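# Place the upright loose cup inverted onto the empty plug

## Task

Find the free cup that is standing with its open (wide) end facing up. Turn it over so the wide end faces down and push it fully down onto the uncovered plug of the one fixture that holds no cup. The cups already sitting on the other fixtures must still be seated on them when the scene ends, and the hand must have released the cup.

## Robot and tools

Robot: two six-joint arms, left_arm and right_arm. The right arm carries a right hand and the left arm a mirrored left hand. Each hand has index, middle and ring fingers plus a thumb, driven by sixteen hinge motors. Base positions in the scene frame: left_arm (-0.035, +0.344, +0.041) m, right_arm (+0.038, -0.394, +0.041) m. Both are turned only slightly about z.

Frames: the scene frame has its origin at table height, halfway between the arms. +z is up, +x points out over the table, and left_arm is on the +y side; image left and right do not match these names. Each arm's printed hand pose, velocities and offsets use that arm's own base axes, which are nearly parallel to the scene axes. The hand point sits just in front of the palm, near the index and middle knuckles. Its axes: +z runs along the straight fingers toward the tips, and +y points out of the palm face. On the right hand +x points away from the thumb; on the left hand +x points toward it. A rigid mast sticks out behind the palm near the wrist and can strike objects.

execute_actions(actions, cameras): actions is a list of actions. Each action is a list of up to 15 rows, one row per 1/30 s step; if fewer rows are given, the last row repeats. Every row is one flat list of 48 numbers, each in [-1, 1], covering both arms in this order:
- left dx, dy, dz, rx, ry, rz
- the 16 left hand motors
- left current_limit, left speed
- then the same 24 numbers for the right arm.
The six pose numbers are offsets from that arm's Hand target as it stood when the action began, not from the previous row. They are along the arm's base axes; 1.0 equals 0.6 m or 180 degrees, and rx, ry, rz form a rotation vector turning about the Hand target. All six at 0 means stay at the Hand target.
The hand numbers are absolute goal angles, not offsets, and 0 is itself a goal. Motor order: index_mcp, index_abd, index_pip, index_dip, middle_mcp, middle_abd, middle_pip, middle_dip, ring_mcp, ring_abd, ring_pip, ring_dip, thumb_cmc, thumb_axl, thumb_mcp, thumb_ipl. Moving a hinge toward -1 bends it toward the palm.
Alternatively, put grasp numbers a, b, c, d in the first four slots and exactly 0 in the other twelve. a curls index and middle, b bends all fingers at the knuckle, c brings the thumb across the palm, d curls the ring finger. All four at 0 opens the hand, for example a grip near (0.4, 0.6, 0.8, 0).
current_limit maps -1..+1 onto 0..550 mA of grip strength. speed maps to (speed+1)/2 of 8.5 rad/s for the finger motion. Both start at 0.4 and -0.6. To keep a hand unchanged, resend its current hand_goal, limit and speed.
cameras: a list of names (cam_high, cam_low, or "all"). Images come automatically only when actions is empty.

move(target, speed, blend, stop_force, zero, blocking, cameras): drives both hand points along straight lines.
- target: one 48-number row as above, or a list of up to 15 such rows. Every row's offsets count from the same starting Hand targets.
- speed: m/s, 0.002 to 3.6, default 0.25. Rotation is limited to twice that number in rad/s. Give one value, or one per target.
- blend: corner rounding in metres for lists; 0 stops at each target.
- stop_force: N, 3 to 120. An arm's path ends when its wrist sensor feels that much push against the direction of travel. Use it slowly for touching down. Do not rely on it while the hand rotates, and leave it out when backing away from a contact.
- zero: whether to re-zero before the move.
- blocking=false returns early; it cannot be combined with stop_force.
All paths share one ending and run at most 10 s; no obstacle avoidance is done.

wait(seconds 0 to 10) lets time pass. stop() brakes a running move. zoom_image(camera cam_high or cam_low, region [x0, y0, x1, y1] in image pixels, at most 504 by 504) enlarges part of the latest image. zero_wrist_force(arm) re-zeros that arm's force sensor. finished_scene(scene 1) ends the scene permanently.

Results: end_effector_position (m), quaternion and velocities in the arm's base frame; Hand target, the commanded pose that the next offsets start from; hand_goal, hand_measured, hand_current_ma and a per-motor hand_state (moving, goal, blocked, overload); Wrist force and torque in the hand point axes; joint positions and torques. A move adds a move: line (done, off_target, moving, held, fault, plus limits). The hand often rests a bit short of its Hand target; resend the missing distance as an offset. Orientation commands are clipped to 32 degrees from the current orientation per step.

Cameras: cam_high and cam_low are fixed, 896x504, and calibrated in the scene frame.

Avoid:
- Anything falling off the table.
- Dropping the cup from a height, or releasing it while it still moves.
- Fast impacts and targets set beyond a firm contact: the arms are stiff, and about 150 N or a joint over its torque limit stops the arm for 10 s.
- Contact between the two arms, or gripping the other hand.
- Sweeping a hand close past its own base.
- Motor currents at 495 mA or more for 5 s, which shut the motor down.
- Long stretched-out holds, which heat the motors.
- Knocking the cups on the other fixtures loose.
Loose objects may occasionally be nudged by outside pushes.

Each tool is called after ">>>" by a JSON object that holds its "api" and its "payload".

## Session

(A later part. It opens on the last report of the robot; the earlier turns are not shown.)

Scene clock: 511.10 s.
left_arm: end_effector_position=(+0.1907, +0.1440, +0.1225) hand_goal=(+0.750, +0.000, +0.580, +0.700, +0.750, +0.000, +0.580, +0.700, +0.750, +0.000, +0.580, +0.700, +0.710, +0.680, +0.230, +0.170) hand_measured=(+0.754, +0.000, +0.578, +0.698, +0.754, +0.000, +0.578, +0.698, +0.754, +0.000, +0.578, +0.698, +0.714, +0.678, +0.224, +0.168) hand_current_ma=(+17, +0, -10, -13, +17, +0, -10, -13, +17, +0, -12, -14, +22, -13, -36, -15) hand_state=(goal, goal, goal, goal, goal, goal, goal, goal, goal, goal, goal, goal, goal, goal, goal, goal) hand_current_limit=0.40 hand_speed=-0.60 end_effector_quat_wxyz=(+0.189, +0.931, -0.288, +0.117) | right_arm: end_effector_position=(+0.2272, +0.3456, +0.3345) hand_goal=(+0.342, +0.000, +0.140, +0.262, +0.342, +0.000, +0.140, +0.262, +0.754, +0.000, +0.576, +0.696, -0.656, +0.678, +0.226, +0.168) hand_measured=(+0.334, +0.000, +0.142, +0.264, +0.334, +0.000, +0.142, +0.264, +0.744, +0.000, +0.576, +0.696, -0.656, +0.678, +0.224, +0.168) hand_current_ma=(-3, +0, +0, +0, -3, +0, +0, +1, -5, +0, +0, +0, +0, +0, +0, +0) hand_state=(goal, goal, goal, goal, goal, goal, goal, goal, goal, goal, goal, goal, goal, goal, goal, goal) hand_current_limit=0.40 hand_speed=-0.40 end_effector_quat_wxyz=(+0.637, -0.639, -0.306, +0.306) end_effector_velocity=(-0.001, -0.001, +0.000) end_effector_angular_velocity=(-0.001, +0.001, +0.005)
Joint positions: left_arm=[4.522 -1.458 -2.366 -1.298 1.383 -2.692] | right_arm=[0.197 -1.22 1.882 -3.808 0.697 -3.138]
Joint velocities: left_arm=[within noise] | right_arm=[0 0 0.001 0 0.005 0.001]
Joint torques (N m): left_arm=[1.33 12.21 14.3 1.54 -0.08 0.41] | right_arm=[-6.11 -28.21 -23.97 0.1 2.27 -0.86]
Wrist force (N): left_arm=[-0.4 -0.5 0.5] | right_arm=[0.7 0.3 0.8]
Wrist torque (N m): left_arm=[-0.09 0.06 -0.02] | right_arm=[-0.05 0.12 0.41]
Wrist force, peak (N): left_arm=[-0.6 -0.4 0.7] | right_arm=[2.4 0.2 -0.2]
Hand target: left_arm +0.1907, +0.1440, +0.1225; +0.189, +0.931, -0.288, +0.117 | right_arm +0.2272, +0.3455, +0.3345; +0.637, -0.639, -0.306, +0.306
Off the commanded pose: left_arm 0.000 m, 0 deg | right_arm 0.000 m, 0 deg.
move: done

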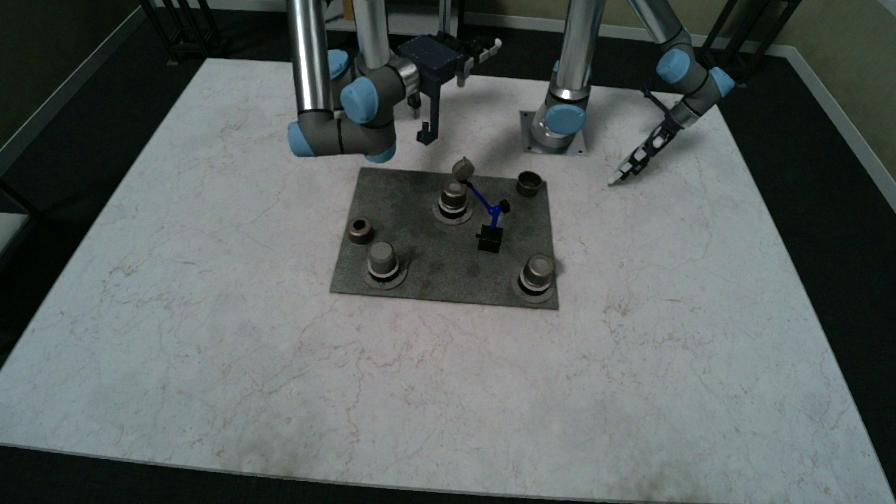

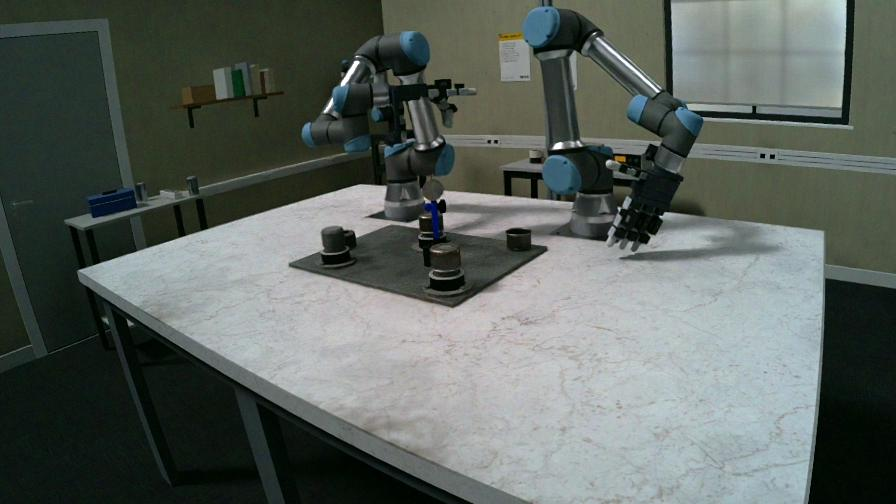

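>>> {"api": "move", "payload": {"target": [[0,0,0,0,0,0, 0,0,0,0,0,0,0,0,0,0,0,0,0,0,0,0, 0.4,-0.6, -0.0202,-0.0038,0.2355,-0.049,0.2452,0, 0.342,0,0.139,0.261, 0.342,0,0.139,0.261, 0.754,0,0.576,0.696, -0.657,0.678,0.225,0.168, 0.4,-0.4],[0,0,0,0,0,0, 0,0,0,0,0,0,0,0,0,0,0,0,0,0,0,0, 0.4,-0.6, 0.129,0.0258,0.4165,-0.098,0.4903,0, 0.342,0,0.139,0.261, 0.342,0,0.139,0.261, 0.754,0,0.576,0.696, -0.657,0.678,0.225,0.168, 0.4,-0.4],[0,0,0,0,0,0, 0,0,0,0,0,0,0,0,0,0,0,0,0,0,0,0, 0.4,-0.6, 0.3598,0.072,0.437,-0.147,0.7355,0, 0.342,0,0.139,0.261, 0.342,0,0.139,0.261, 0.754,0,0.576,0.696, -0.657,0.678,0.225,0.168, 0.4,-0.4],[0,0,0,0,0,0, 0,0,0,0,0,0,0,0,0,0,0,0,0,0,0,0, 0.4,-0.6, 0.5373,0.1075,0.285,-0.196,0.9806,0, 0.342,0,0.139,0.261, 0.342,0,0.139,0.261, 0.754,0,0.576,0.696, -0.657,0.678,0.225,0.168, 0.4,-0.4]], "speed": 0.35, "blend": [0.03,0.03,0.03,0], "cameras": ["all"]}}

Scene clock: 527.33 s.
left_arm: end_effector_position=(+0.1907, +0.1440, +0.1225) hand_goal=(+0.750, +0.000, +0.580, +0.700, +0.750, +0.000, +0.580, +0.700, +0.750, +0.000, +0.580, +0.700, +0.710, +0.680, +0.230, +0.170) hand_measured=(+0.754, +0.000, +0.578, +0.698, +0.754, +0.000, +0.578, +0.698, +0.754, +0.000, +0.578, +0.698, +0.714, +0.678, +0.224, +0.168) hand_current_ma=(+17, +0, -10, -13, +17, +0, -10, -13, +17, +0, -12, -14, +22, -13, -36, -15) hand_state=(goal, goal, goal, goal, goal, goal, goal, goal, goal, goal, goal, goal, goal, goal, goal, goal) hand_current_limit=0.40 hand_speed=-0.60 end_effector_quat_wxyz=(+0.189, +0.931, -0.288, +0.117) | right_arm: end_effector_position=(+0.5496, +0.4101, +0.5055) hand_goal=(+0.342, +0.000, +0.140, +0.262, +0.342, +0.000, +0.140, +0.262, +0.754, +0.000, +0.576, +0.696, -0.656, +0.678, +0.226, +0.168) hand_measured=(+0.348, +0.000, +0.142, +0.264, +0.348, +0.000, +0.140, +0.264, +0.760, +0.000, +0.576, +0.696, -0.658, +0.678, +0.226, +0.168) hand_current_ma=(+3, +0, +0, +0, +3, +0, +0, +0, +3, +0, +0, +0, -1, +0, +0, +0) hand_state=(goal, goal, goal, goal, goal, goal, goal, goal, goal, goal, goal, goal, goal, goal, goal, goal) hand_current_limit=0.40 hand_speed=-0.40 end_effector_quat_wxyz=(+0.175, +0.175, +0.684, +0.686) end_effector_velocity=(+0.000, +0.000, +0.000) end_effector_angular_velocity=(-0.001, +0.003, +0.001)
Joint positions: left_arm=[4.522 -1.458 -2.366 -1.298 1.383 -2.692] | right_arm=[0.197 -1.413 1.573 -0.164 0.696 -3.138]
Joint velocities: left_arm=[within noise] | right_arm=[0 0 -0.001 0.005 -0.001 -0.001]
Joint torques (N m): left_arm=[0.53 13.15 15.77 1.48 0 0.38] | right_arm=[-7.47 -34.7 -26.67 0.74 -1.73 1.13]
Wrist force (N): left_arm=[-0.2 -0.4 0.2] | right_arm=[-0.7 3.6 1.8]
Wrist torque (N m): left_arm=[-0.06 0.03 -0.01] | right_arm=[0.37 0.36 -0.18]
Wrist force, peak (N): left_arm=[-0.8 -0.5 0.5] | right_arm=[-1.6 3.4 3.0]
Hand target: left_arm +0.1907, +0.1440, +0.1225; +0.189, +0.931, -0.288, +0.117 | right_arm +0.5496, +0.4100, +0.5055; +0.175, +0.175, +0.684, +0.686
Off the commanded pose: left_arm 0.000 m, 0 deg | right_arm 0.000 m, 0 deg.
move: done

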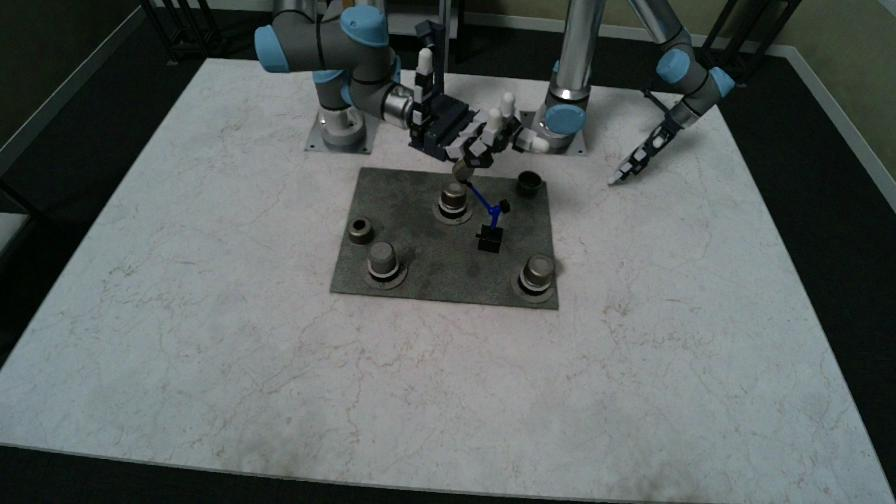

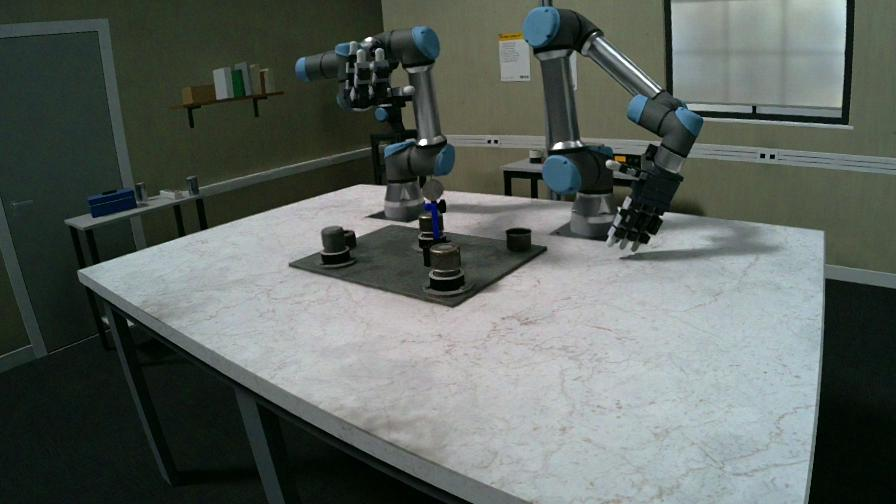

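>>> {"api": "move", "payload": {"target": [[0,0,0,0,0,0, 0,0,0,0,0,0,0,0,0,0,0,0,0,0,0,0, 0.4,-0.6, -0.0685,0.109,-0.18,0.24,0.4385,0, 0.342,0,0.139,0.261, 0.342,0,0.139,0.261, 0.754,0,0.576,0.696, -0.657,0.678,0.225,0.168, 0.4,-0.4],[0,0,0,0,0,0, 0,0,0,0,0,0,0,0,0,0,0,0,0,0,0,0, 0.4,-0.6, -0.509,0.41,-0.3425,0.4867,0.8657,-0.0868, 0.342,0,0.139,0.261, 0.342,0,0.139,0.261, 0.754,0,0.576,0.696, -0.657,0.678,0.225,0.168, 0.4,-0.4],[0,0,0,0,0,0, 0,0,0,0,0,0,0,0,0,0,0,0,0,0,0,0, 0.4,-0.6, -0.509,0.41,-0.6425,0.4867,0.8657,-0.0868, 0.342,0,0.139,0.261, 0.342,0,0.139,0.261, 0.754,0,0.576,0.696, -0.657,0.678,0.225,0.168, 0.4,-0.4]], "speed": [0.35,0.35,0.2], "blend": [0.04,0.03,0], "cameras": ["all"]}}

Scene clock: 545.10 s.
left_arm: end_effector_position=(+0.1907, +0.1440, +0.1225) hand_goal=(+0.750, +0.000, +0.580, +0.700, +0.750, +0.000, +0.580, +0.700, +0.750, +0.000, +0.580, +0.700, +0.710, +0.680, +0.230, +0.170) hand_measured=(+0.754, +0.000, +0.578, +0.698, +0.754, +0.000, +0.578, +0.698, +0.754, +0.000, +0.578, +0.698, +0.714, +0.678, +0.224, +0.168) hand_current_ma=(+17, +0, -10, -13, +17, +0, -10, -13, +17, +0, -12, -14, +22, -13, -36, -15) hand_state=(goal, goal, goal, goal, goal, goal, goal, goal, goal, goal, goal, goal, goal, goal, goal, goal) hand_current_limit=0.40 hand_speed=-0.60 end_effector_quat_wxyz=(+0.189, +0.931, -0.288, +0.117) | right_arm: end_effector_position=(+0.2442, +0.6560, +0.1201) hand_goal=(+0.342, +0.000, +0.140, +0.262, +0.342, +0.000, +0.140, +0.262, +0.754, +0.000, +0.576, +0.696, -0.656, +0.678, +0.226, +0.168) hand_measured=(+0.336, +0.002, +0.142, +0.264, +0.336, +0.002, +0.140, +0.264, +0.746, +0.002, +0.576, +0.696, -0.652, +0.678, +0.226, +0.168) hand_current_ma=(-2, +0, +0, +0, -2, +0, +0, +0, -4, +0, +0, +0, +1, +0, +0, +0) hand_state=(goal, goal, goal, goal, goal, goal, goal, goal, goal, goal, goal, goal, goal, goal, goal, goal) hand_current_limit=0.40 hand_speed=-0.40 end_effector_quat_wxyz=(-0.619, +0.741, -0.195, +0.170)
Joint positions: left_arm=[4.522 -1.458 -2.366 -1.298 1.383 -2.692] | right_arm=[0.967 -1.187 1.765 -0.4 1.494 -0.024]
Joint torques (N m): left_arm=[1.42 13.14 14.49 1.17 0.11 0.54] | right_arm=[5.98 -32.28 -11.61 -3.23 0.48 0.82]
Wrist force (N): left_arm=[-0.4 -0.1 0.4] | right_arm=[0.7 0.0 1.0]
Wrist torque (N m): left_arm=[-0.04 0.06 -0.03] | right_arm=[-0.10 0.05 0.31]
Wrist force, peak (N): left_arm=[-0.6 0.0 0.8] | right_arm=[-1.3 4.0 1.6]
Hand target: left_arm +0.1907, +0.1440, +0.1225; +0.189, +0.931, -0.288, +0.117 | right_arm +0.2442, +0.6560, +0.1200; -0.619, +0.741, -0.195, +0.170
Off the commanded pose: left_arm 0.000 m, 0 deg | right_arm 0.000 m, 0 deg.
move: done

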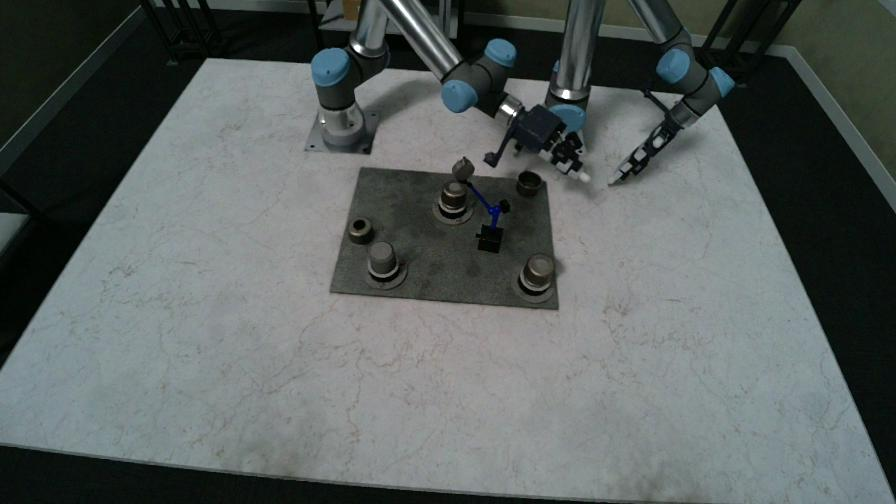

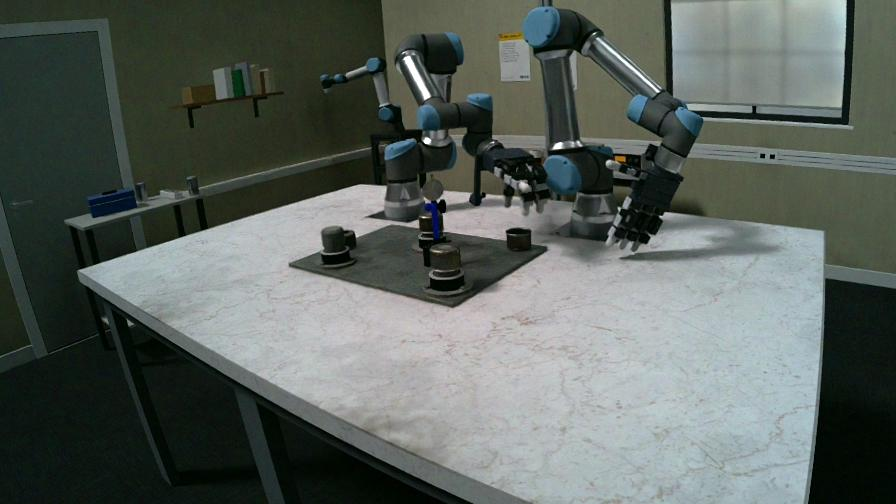

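>>> {"api": "zoom_image", "payload": {"camera": "cam_high", "region": [490, 120, 600, 210]}}

>>> {"api": "zoom_image", "payload": {"camera": "cam_low", "region": [480, 170, 570, 260]}}

Scaled by 4.582 from the camera's 896x504 image, which has a finer 1280x720 frame.

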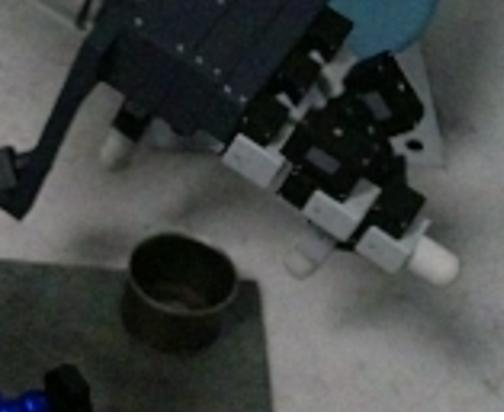

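Scaled by 5.600 from the camera's 896x504 image, which has a finer 1280x720 frame.

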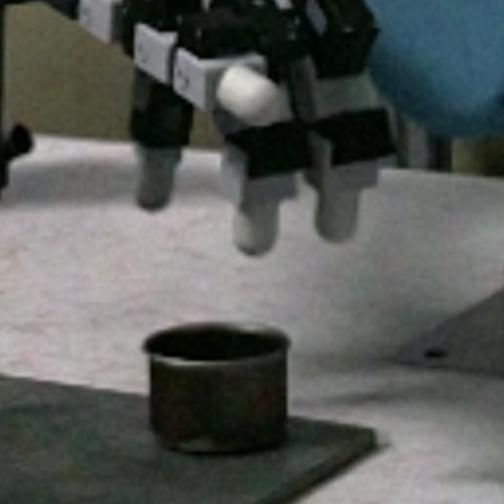

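>>> {"api": "move", "payload": {"target": [[0,0,0,0,0,0, 0,0,0,0,0,0,0,0,0,0,0,0,0,0,0,0, 0.4,-0.6, 0.0067,0.0017,-0.03,0,0,0, 0.342,0,0.139,0.261, 0.342,0,0.139,0.261, 0.754,0,0.576,0.696, -0.657,0.678,0.225,0.168, 0.4,-0.4],[0,0,0,0,0,0, 0,0,0,0,0,0,0,0,0,0,0,0,0,0,0,0, 0.4,-0.6, 0.0067,0.0017,-0.1417,0,0,0, 0.342,0,0.139,0.261, 0.342,0,0.139,0.261, 0.754,0,0.576,0.696, -0.657,0.678,0.225,0.168, 0.4,-0.4]], "speed": 0.08, "stop_force": 8, "cameras": ["all"]}}

>>> {"api": "zoom_image", "payload": {"camera": "cam_high", "region": [490, 130, 590, 220]}}

>>> {"api": "zoom_image", "payload": {"camera": "cam_low", "region": [480, 190, 560, 270]}}

Scene clock: 576.77 s.
left_arm: end_effector_position=(+0.1907, +0.1440, +0.1225) hand_goal=(+0.750, +0.000, +0.580, +0.700, +0.750, +0.000, +0.580, +0.700, +0.750, +0.000, +0.580, +0.700, +0.710, +0.680, +0.230, +0.170) hand_measured=(+0.754, +0.000, +0.578, +0.698, +0.754, +0.000, +0.578, +0.698, +0.754, +0.000, +0.578, +0.698, +0.714, +0.678, +0.224, +0.168) hand_current_ma=(+17, +0, -10, -13, +17, +0, -10, -13, +17, +0, -12, -14, +22, -13, -36, -15) hand_state=(goal, goal, goal, goal, goal, goal, goal, goal, goal, goal, goal, goal, goal, goal, goal, goal) hand_current_limit=0.40 hand_speed=-0.60 end_effector_quat_wxyz=(+0.189, +0.931, -0.288, +0.117) | right_arm: end_effector_position=(+0.2482, +0.6571, +0.0350) hand_goal=(+0.342, +0.000, +0.140, +0.262, +0.342, +0.000, +0.140, +0.262, +0.754, +0.000, +0.576, +0.696, -0.656, +0.678, +0.226, +0.168) hand_measured=(+0.336, +0.002, +0.142, +0.264, +0.336, +0.002, +0.140, +0.264, +0.746, +0.002, +0.576, +0.696, -0.652, +0.678, +0.226, +0.168) hand_current_ma=(-2, +0, +0, +0, -2, +0, +0, +0, -4, +0, +0, +0, +1, +0, +0, +0) hand_state=(goal, goal, goal, goal, goal, goal, goal, goal, goal, goal, goal, goal, goal, goal, goal, goal) hand_current_limit=0.40 hand_speed=-0.40 end_effector_quat_wxyz=(-0.619, +0.741, -0.195, +0.170)
Joint positions: left_arm=[4.522 -1.458 -2.366 -1.298 1.383 -2.692] | right_arm=[0.961 -1.054 1.83 -0.599 1.488 -0.026]
Joint torques (N m): left_arm=[0.48 13.25 15.65 1.3 0.18 0.73] | right_arm=[4.38 -48.64 -23.82 -3.36 1.75 0.73]
Wrist force (N): left_arm=[-0.5 -0.3 0.2] | right_arm=[0.8 0.0 0.8]
Wrist torque (N m): left_arm=[-0.05 0.07 -0.04] | right_arm=[-0.09 0.04 0.38]
Wrist force, peak (N): left_arm=[-0.6 0.0 0.7] | right_arm=[0.7 1.3 1.1]
Hand target: left_arm +0.1907, +0.1440, +0.1225; +0.189, +0.931, -0.288, +0.117 | right_arm +0.2482, +0.6571, +0.0350; -0.619, +0.741, -0.195, +0.170
Off the commanded pose: left_arm 0.000 m, 0 deg | right_arm 0.000 m, 0 deg.
move: done

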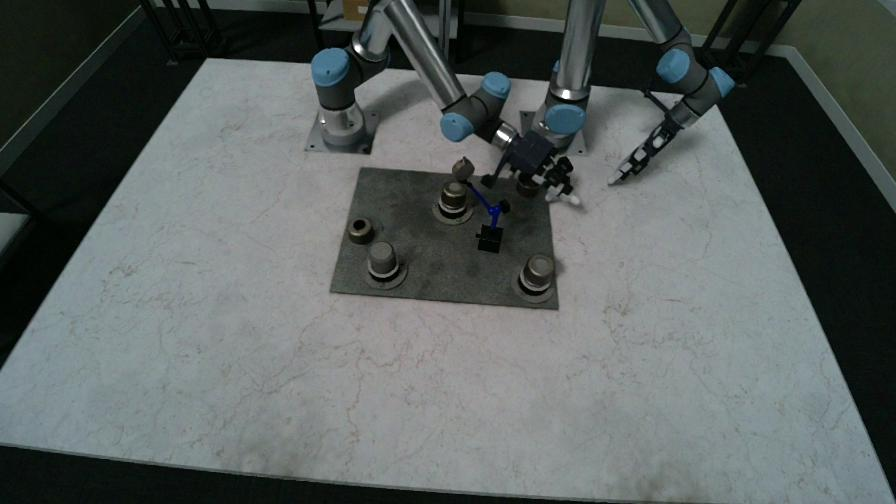

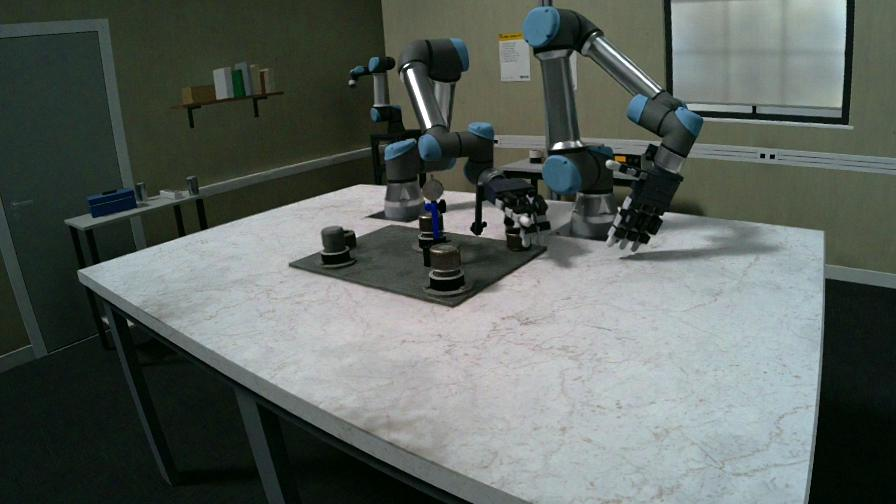

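Scaled by 5.040 from the camera's 896x504 image, which has a finer 1280x720 frame.

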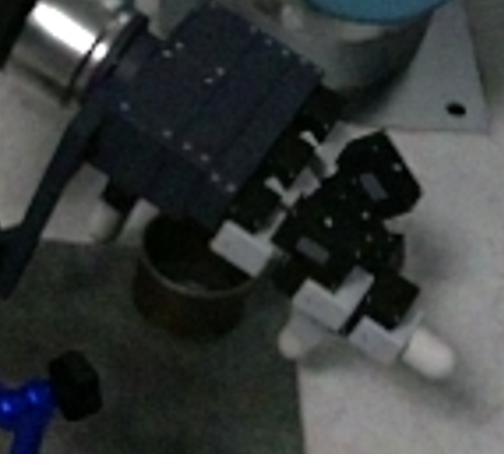

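Scaled by 6.300 from the camera's 896x504 image, which has a finer 1280x720 frame.

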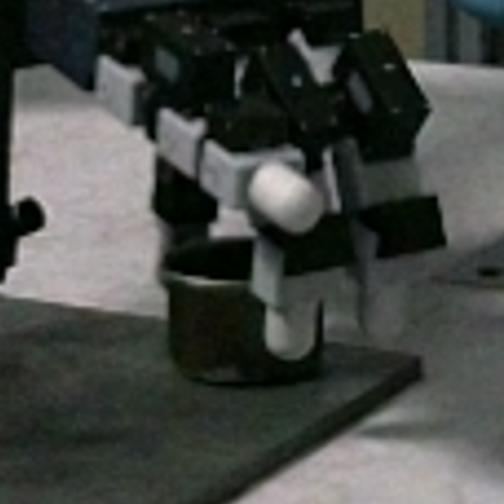

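>>> {"api": "move", "payload": {"target": [0,0,0,0,0,0, 0,0,0,0,0,0,0,0,0,0,0,0,0,0,0,0, 0.4,-0.6, 0,0,0,0,0,0, -0.055,0,0.05,0.38, -0.055,0,0.05,0.38, 0.754,0,0.576,0.696, -0.657,0.678,0.0,0.05, 0.4,-0.85], "cameras": ["all"]}}

>>> {"api": "zoom_image", "payload": {"camera": "cam_high", "region": [490, 130, 590, 220]}}

>>> {"api": "zoom_image", "payload": {"camera": "cam_low", "region": [480, 190, 560, 270]}}

Scene clock: 589.63 s.
left_arm: end_effector_position=(+0.1907, +0.1440, +0.1225) hand_goal=(+0.750, +0.000, +0.580, +0.700, +0.750, +0.000, +0.580, +0.700, +0.750, +0.000, +0.580, +0.700, +0.710, +0.680, +0.230, +0.170) hand_measured=(+0.754, +0.000, +0.578, +0.698, +0.754, +0.000, +0.578, +0.698, +0.754, +0.000, +0.578, +0.698, +0.714, +0.678, +0.224, +0.168) hand_current_ma=(+17, +0, -10, -13, +17, +0, -10, -13, +17, +0, -12, -14, +22, -13, -36, -15) hand_state=(goal, goal, goal, goal, goal, goal, goal, goal, goal, goal, goal, goal, goal, goal, goal, goal) hand_current_limit=0.40 hand_speed=-0.60 end_effector_quat_wxyz=(+0.189, +0.931, -0.288, +0.117) | right_arm: end_effector_position=(+0.2482, +0.6571, +0.0350) hand_goal=(-0.054, +0.000, +0.050, +0.380, -0.054, +0.000, +0.050, +0.380, +0.754, +0.000, +0.576, +0.696, -0.656, +0.678, +0.000, +0.050) hand_measured=(+0.122, +0.010, +0.088, +0.390, +0.124, -0.008, +0.080, +0.392, +0.746, +0.002, +0.576, +0.696, -0.652, +0.678, +0.084, +0.076) hand_current_ma=(+385, +3, +45, +5, +385, -2, +28, +7, -4, +0, +0, +0, +1, +0, +254, +39) hand_state=(blocked, goal, blocked, goal, blocked, goal, blocked, goal, goal, goal, goal, goal, goal, goal, blocked, blocked) hand_current_limit=0.40 hand_speed=-0.85 end_effector_quat_wxyz=(-0.619, +0.741, -0.195, +0.170)
Joint positions: left_arm=[4.522 -1.458 -2.366 -1.298 1.383 -2.692] | right_arm=[0.961 -1.054 1.83 -0.599 1.488 -0.026]
Joint torques (N m): left_arm=[0.72 13.48 15.63 1.36 0.25 0.54] | right_arm=[-2.68 -47.25 -19.24 -0.93 0.37 0.73]
Wrist force (N): left_arm=[-0.2 0.0 0.4] | right_arm=[0.6 -5.4 2.1]
Wrist torque (N m): left_arm=[-0.04 0.04 -0.02] | right_arm=[-0.12 0.05 0.39]
Wrist force, peak (N): left_arm=[-0.7 -0.4 0.6] | right_arm=[0.5 -5.5 2.1]
Hand target: left_arm +0.1907, +0.1440, +0.1225; +0.189, +0.931, -0.288, +0.117 | right_arm +0.2482, +0.6571, +0.0350; -0.619, +0.741, -0.195, +0.170
Off the commanded pose: left_arm 0.000 m, 0 deg | right_arm 0.000 m, 0 deg.
move: done

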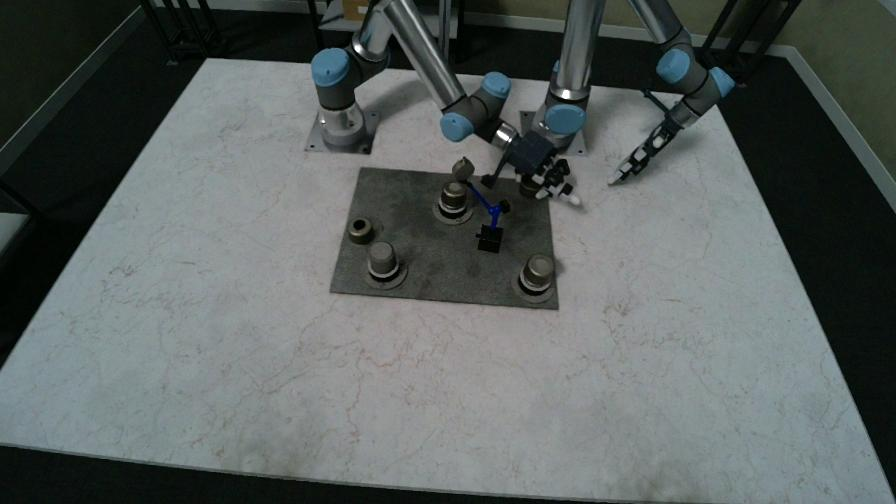

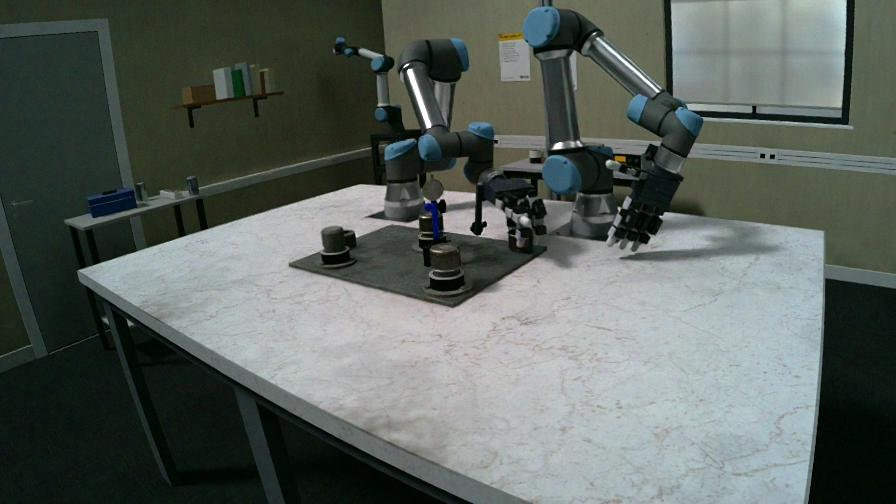

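Scaled by 5.040 from the camera's 896x504 image, which has a finer 1280x720 frame.

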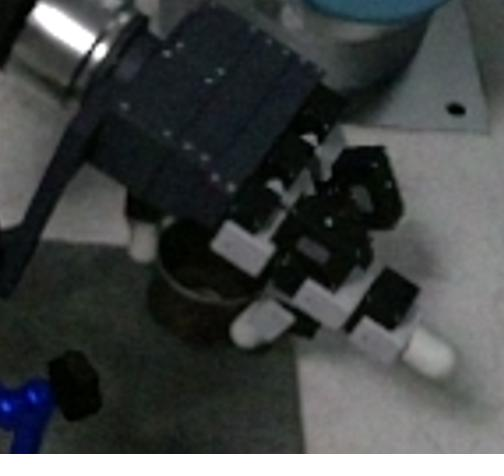

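Scaled by 6.300 from the camera's 896x504 image, which has a finer 1280x720 frame.

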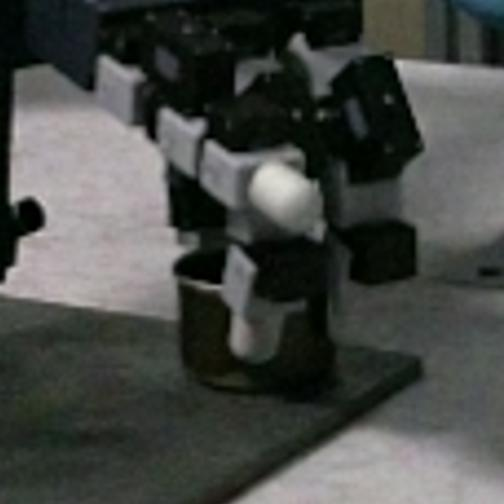

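>>> {"api": "move", "payload": {"target": [0,0,0,0,0,0, 0,0,0,0,0,0,0,0,0,0,0,0,0,0,0,0, 0.4,-0.6, 0,0,0.25,0,0,0, -0.055,0,0.05,0.38, -0.055,0,0.05,0.38, 0.754,0,0.576,0.696, -0.657,0.678,0.0,0.05, 0.4,-0.85], "speed": 0.12, "cameras": ["all"]}}

>>> {"api": "zoom_image", "payload": {"camera": "cam_high", "region": [480, 100, 600, 210]}}

>>> {"api": "zoom_image", "payload": {"camera": "cam_low", "region": [460, 130, 570, 240]}}

Scene clock: 596.27 s.
left_arm: end_effector_position=(+0.1907, +0.1440, +0.1225) hand_goal=(+0.750, +0.000, +0.580, +0.700, +0.750, +0.000, +0.580, +0.700, +0.750, +0.000, +0.580, +0.700, +0.710, +0.680, +0.230, +0.170) hand_measured=(+0.754, +0.000, +0.578, +0.698, +0.754, +0.000, +0.578, +0.698, +0.754, +0.000, +0.578, +0.698, +0.714, +0.678, +0.224, +0.168) hand_current_ma=(+17, +0, -10, -13, +17, +0, -10, -13, +17, +0, -12, -14, +22, -13, -36, -15) hand_state=(goal, goal, goal, goal, goal, goal, goal, goal, goal, goal, goal, goal, goal, goal, goal, goal) hand_current_limit=0.40 hand_speed=-0.60 end_effector_quat_wxyz=(+0.189, +0.931, -0.288, +0.117) | right_arm: end_effector_position=(+0.2482, +0.6571, +0.1850) hand_goal=(-0.054, +0.000, +0.050, +0.380, -0.054, +0.000, +0.050, +0.380, +0.754, +0.000, +0.576, +0.696, -0.656, +0.678, +0.000, +0.050) hand_measured=(+0.094, +0.010, +0.102, +0.400, +0.096, -0.008, +0.090, +0.404, +0.746, +0.002, +0.576, +0.696, -0.650, +0.678, +0.084, +0.098) hand_current_ma=(+385, +3, +72, +15, +385, -2, +47, +20, -4, +0, +0, +0, +2, +0, +254, +107) hand_state=(blocked, goal, blocked, goal, blocked, goal, blocked, blocked, goal, goal, goal, goal, goal, goal, blocked, blocked) hand_current_limit=0.40 hand_speed=-0.85 end_effector_quat_wxyz=(-0.619, +0.741, -0.195, +0.170)
Joint positions: left_arm=[4.522 -1.458 -2.366 -1.298 1.383 -2.692] | right_arm=[0.961 -1.256 1.674 -0.241 1.488 -0.025]
Joint torques (N m): left_arm=[0.42 12.07 15.85 1.33 0.41 0.55] | right_arm=[3.95 -35.97 -20.29 -0.57 1.36 -1.03]
Wrist force (N): left_arm=[-0.3 0.1 0.2] | right_arm=[0.6 2.5 0.9]
Wrist torque (N m): left_arm=[0.00 0.05 -0.03] | right_arm=[0.06 0.09 0.38]
Wrist force, peak (N): left_arm=[-0.8 0.1 0.7] | right_arm=[0.7 -5.5 2.2]
Hand target: left_arm +0.1907, +0.1440, +0.1225; +0.189, +0.931, -0.288, +0.117 | right_arm +0.2482, +0.6571, +0.1850; -0.619, +0.741, -0.195, +0.170
Off the commanded pose: left_arm 0.000 m, 0 deg | right_arm 0.000 m, 0 deg.
move: done

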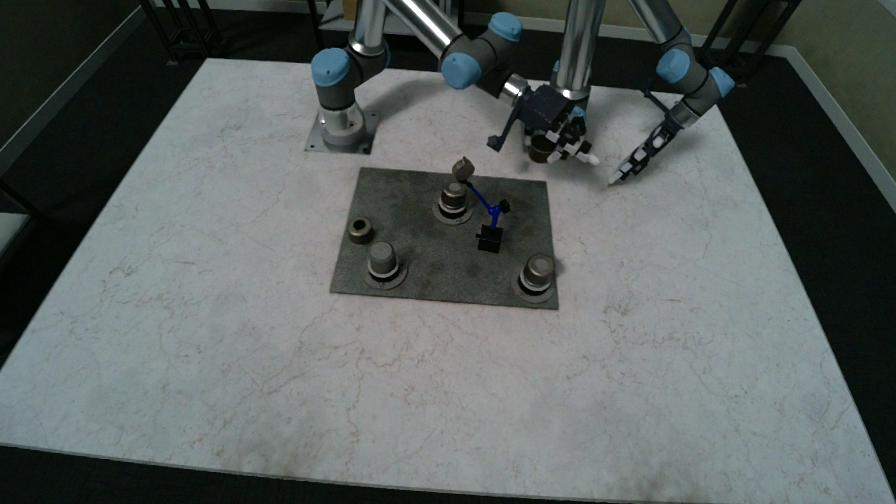

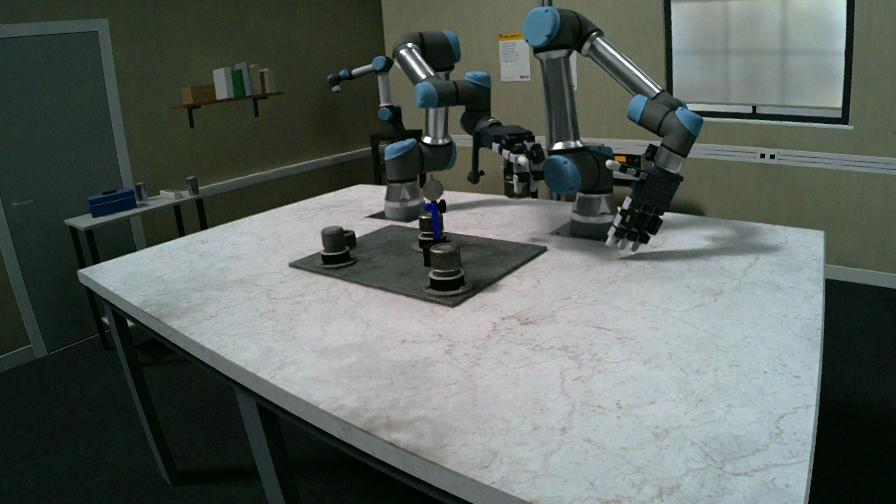

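Scaled by 4.200 from the camera's 896x504 image, which has a finer 1280x720 frame.

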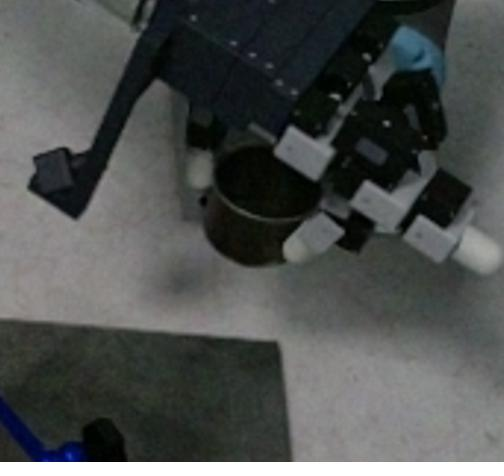

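Scaled by 4.582 from the camera's 896x504 image, which has a finer 1280x720 frame.

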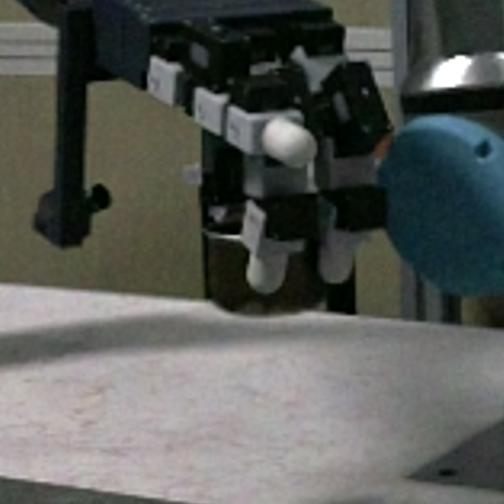

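>>> {"api": "move", "payload": {"target": [0,0,0,0,0,0, 0,0,0,0,0,0,0,0,0,0,0,0,0,0,0,0, 0.4,-0.6, 0.0552,-0.0205,-0.0577,-0.2083,-0.3608,0, -0.055,0,0.05,0.38, -0.055,0,0.05,0.38, 0.754,0,0.576,0.696, -0.657,0.678,0.0,0.05, 0.4,-0.85], "speed": 0.25, "cameras": ["all"]}}

>>> {"api": "zoom_image", "payload": {"camera": "cam_high", "region": [480, 90, 600, 200]}}

>>> {"api": "zoom_image", "payload": {"camera": "cam_low", "region": [460, 150, 570, 260]}}

Scene clock: 620.77 s.
left_arm: end_effector_position=(+0.1907, +0.1440, +0.1225) hand_goal=(+0.750, +0.000, +0.580, +0.700, +0.750, +0.000, +0.580, +0.700, +0.750, +0.000, +0.580, +0.700, +0.710, +0.680, +0.230, +0.170) hand_measured=(+0.754, +0.000, +0.578, +0.698, +0.754, +0.000, +0.578, +0.698, +0.754, +0.000, +0.578, +0.698, +0.714, +0.678, +0.224, +0.168) hand_current_ma=(+17, +0, -10, -13, +17, +0, -10, -13, +17, +0, -12, -14, +22, -13, -36, -15) hand_state=(goal, goal, goal, goal, goal, goal, goal, goal, goal, goal, goal, goal, goal, goal, goal, goal) hand_current_limit=0.40 hand_speed=-0.60 end_effector_quat_wxyz=(+0.189, +0.931, -0.288, +0.117) | right_arm: end_effector_position=(+0.2728, +0.6478, +0.1591) hand_goal=(-0.054, +0.000, +0.050, +0.380, -0.054, +0.000, +0.050, +0.380, +0.754, +0.000, +0.576, +0.696, -0.656, +0.678, +0.000, +0.050) hand_measured=(+0.094, +0.022, +0.106, +0.400, +0.078, -0.008, +0.092, +0.406, +0.746, +0.002, +0.576, +0.696, -0.622, +0.684, +0.084, +0.100) hand_current_ma=(+385, +14, +83, +16, +385, -3, +49, +22, -4, +0, +0, +0, +39, +2, +254, +112) hand_state=(blocked, blocked, blocked, blocked, blocked, goal, blocked, blocked, goal, goal, goal, goal, blocked, goal, blocked, blocked) hand_current_limit=0.40 hand_speed=-0.85 end_effector_quat_wxyz=(-0.452, +0.731, +0.119, +0.497)
Joint positions: left_arm=[4.522 -1.458 -2.366 -1.298 1.383 -2.692] | right_arm=[1.139 -1.145 1.691 -0.446 1.809 -0.97]
Joint torques (N m): left_arm=[0.86 13.5 15.2 1.41 0.3 0.69] | right_arm=[-5.85 -53.23 -27.18 -0.01 -1.48 -1.34]
Wrist force (N): left_arm=[-0.4 0.2 0.3] | right_arm=[-0.5 2.2 0.8]
Wrist torque (N m): left_arm=[0.01 0.06 -0.04] | right_arm=[0.11 0.01 0.41]
Wrist force, peak (N): left_arm=[-0.6 -0.3 0.8] | right_arm=[-2.1 3.2 1.0]
Hand target: left_arm +0.1907, +0.1440, +0.1225; +0.189, +0.931, -0.288, +0.117 | right_arm +0.2729, +0.6479, +0.1592; -0.452, +0.731, +0.119, +0.497 (not the last commanded pose)
Off the commanded pose: left_arm 0.000 m, 0 deg | right_arm 0.013 m, 19 deg.
move: held (right_arm; a check stopped the path); limits=held
pose unreachable (right arm): on one or more control steps of this call, first in action 0 (counted from 0), this arm could not follow its commanded pose, so it was not sent that pose on those steps. It may still have moved: this result reports where it is.
cause: moving toward the commanded pose would bring a part of the arm too close to another arm (a part of this arm just beyond joint 6 (wrist 3) and a part of the left arm just beyond its joint 2 (shoulder lift), at the place that arm is still heading or pushing toward).

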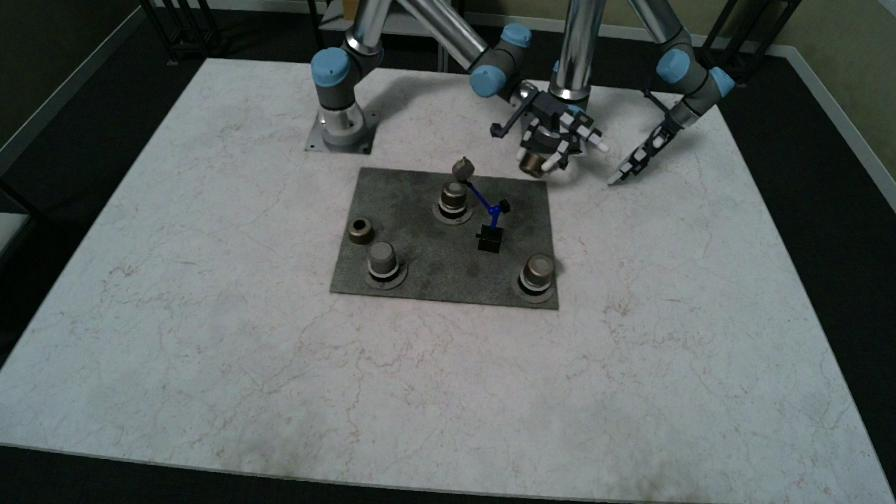

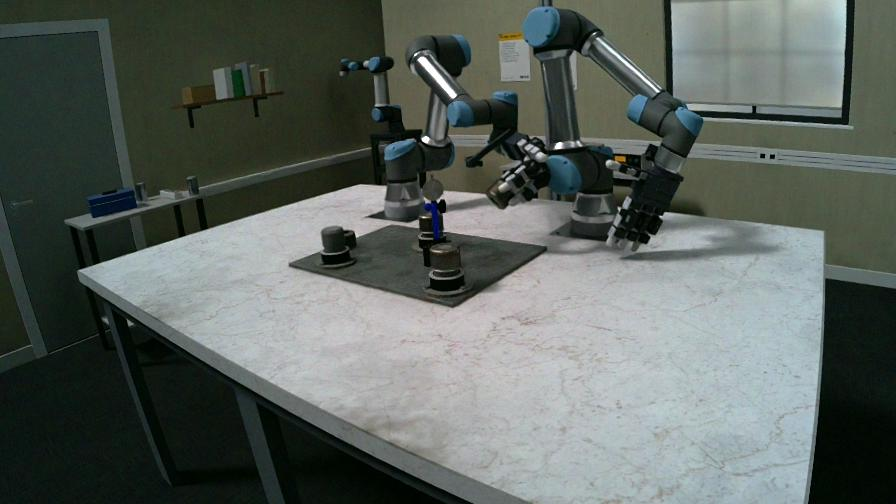

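Scaled by 4.200 from the camera's 896x504 image, which has a finer 1280x720 frame.

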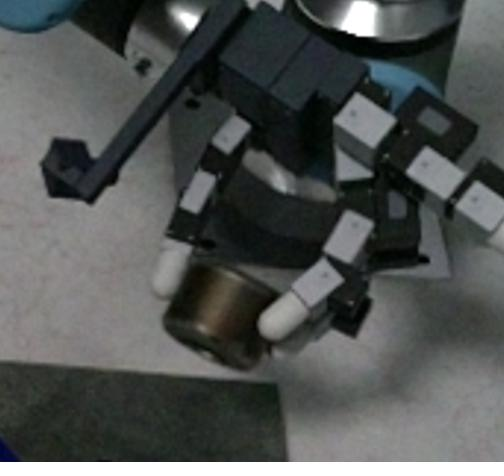

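Scaled by 4.582 from the camera's 896x504 image, which has a finer 1280x720 frame.

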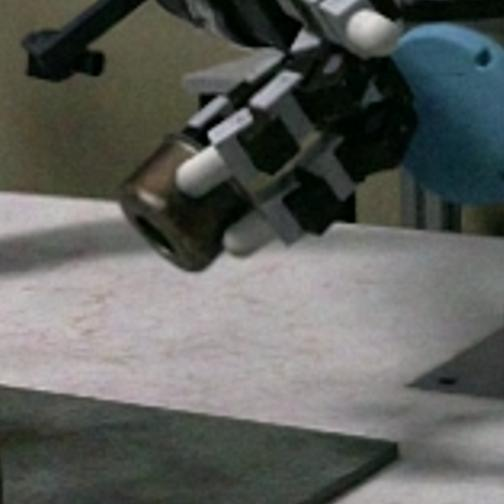

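>>> {"api": "move", "payload": {"target": [[0,0,0,0,0,0, 0,0,0,0,0,0,0,0,0,0,0,0,0,0,0,0, 0.4,-0.6, 0.1787,-0.2463,0.2848,-0.0278,-0.0162,-0.0989, -0.055,0,0.05,0.38, -0.055,0,0.05,0.38, 0.754,0,0.576,0.696, -0.657,0.678,0.0,0.05, 0.4,-0.85],[0,0,0,0,0,0, 0,0,0,0,0,0,0,0,0,0,0,0,0,0,0,0, 0.4,-0.6, 0.462,-0.663,0.2848,-0.0649,-0.0378,-0.2309, -0.055,0,0.05,0.38, -0.055,0,0.05,0.38, 0.754,0,0.576,0.696, -0.657,0.678,0.0,0.05, 0.4,-0.85],[0,0,0,0,0,0, 0,0,0,0,0,0,0,0,0,0,0,0,0,0,0,0, 0.4,-0.6, 0.53,-0.7,0.1348,-0.0927,-0.054,-0.3298, -0.055,0,0.05,0.38, -0.055,0,0.05,0.38, 0.754,0,0.576,0.696, -0.657,0.678,0.0,0.05, 0.4,-0.85]], "speed": 0.3, "blend": [0.06,0.06,0], "cameras": ["all"]}}

Scene clock: 678.67 s.
left_arm: end_effector_position=(+0.1907, +0.1440, +0.1225) hand_goal=(+0.750, +0.000, +0.580, +0.700, +0.750, +0.000, +0.580, +0.700, +0.750, +0.000, +0.580, +0.700, +0.710, +0.680, +0.230, +0.170) hand_measured=(+0.754, +0.000, +0.578, +0.698, +0.754, +0.000, +0.578, +0.698, +0.754, +0.000, +0.578, +0.698, +0.714, +0.678, +0.224, +0.168) hand_current_ma=(+17, +0, -10, -13, +17, +0, -10, -13, +17, +0, -12, -14, +22, -13, -36, -15) hand_state=(goal, goal, goal, goal, goal, goal, goal, goal, goal, goal, goal, goal, goal, goal, goal, goal) hand_current_limit=0.40 hand_speed=-0.60 end_effector_quat_wxyz=(+0.189, +0.931, -0.288, +0.117) | right_arm: end_effector_position=(+0.5908, +0.2280, +0.2402) hand_goal=(-0.054, +0.000, +0.050, +0.380, -0.054, +0.000, +0.050, +0.380, +0.754, +0.000, +0.576, +0.696, -0.656, +0.678, +0.000, +0.050) hand_measured=(+0.094, +0.022, +0.106, +0.400, +0.076, -0.008, +0.092, +0.406, +0.748, +0.002, +0.576, +0.696, -0.616, +0.684, +0.084, +0.100) hand_current_ma=(+385, +14, +85, +16, +377, -3, +49, +22, -3, +0, +0, +0, +47, +3, +254, +112) hand_state=(blocked, blocked, blocked, blocked, blocked, goal, blocked, blocked, goal, goal, goal, goal, blocked, goal, blocked, blocked) hand_current_limit=0.40 hand_speed=-0.85 end_effector_quat_wxyz=(-0.031, +0.706, -0.153, +0.690) end_effector_velocity=(-0.001, -0.002, -0.003) end_effector_angular_velocity=(-0.001, +0.002, -0.006)
Joint positions: left_arm=[4.522 -1.458 -2.366 -1.298 1.383 -2.692] | right_arm=[0.468 -1.225 1.669 -0.388 2.207 -1.279]
Joint velocities: left_arm=[within noise] | right_arm=[-0.001 0.002 0.003 -0.003 0.005 0.001]
Joint torques (N m): left_arm=[1.08 12.46 15.84 0.92 0.38 0.75] | right_arm=[-7.07 -29.07 -16.22 -3.3 2.48 -0.36]
Wrist force (N): left_arm=[-0.5 -0.4 0.4] | right_arm=[-0.9 2.1 0.7]
Wrist torque (N m): left_arm=[-0.09 0.08 -0.03] | right_arm=[0.15 0.04 0.43]
Wrist force, peak (N): left_arm=[-0.5 -0.7 0.5] | right_arm=[-2.8 2.6 1.6]
Hand target: left_arm +0.1907, +0.1440, +0.1225; +0.189, +0.931, -0.288, +0.117 | right_arm +0.5909, +0.2279, +0.2401; -0.031, +0.706, -0.153, +0.690
Off the commanded pose: left_arm 0.000 m, 0 deg | right_arm 0.000 m, 0 deg.
move: done

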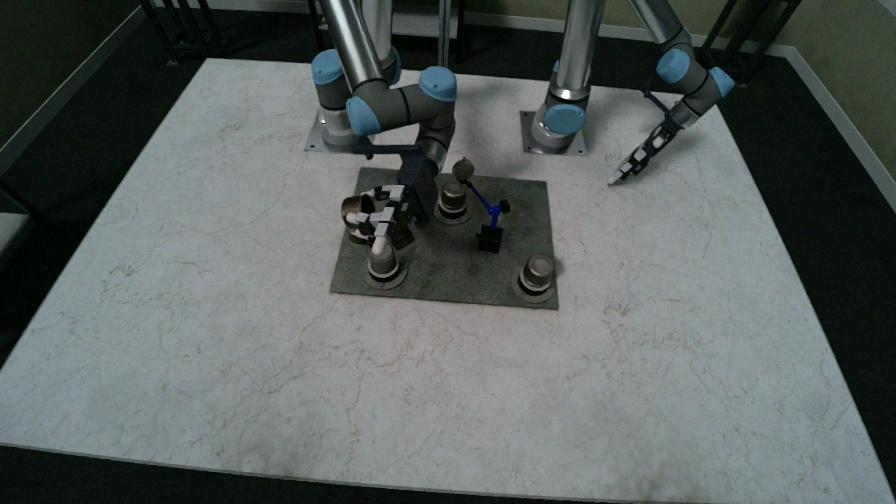

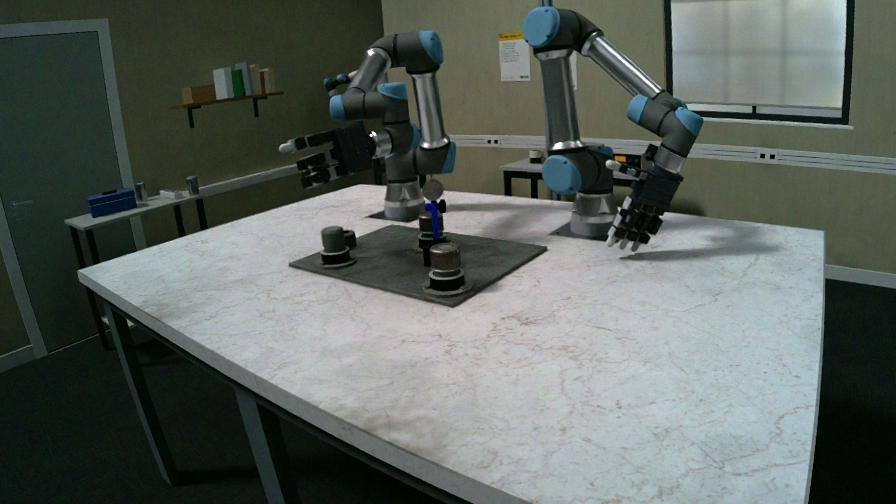

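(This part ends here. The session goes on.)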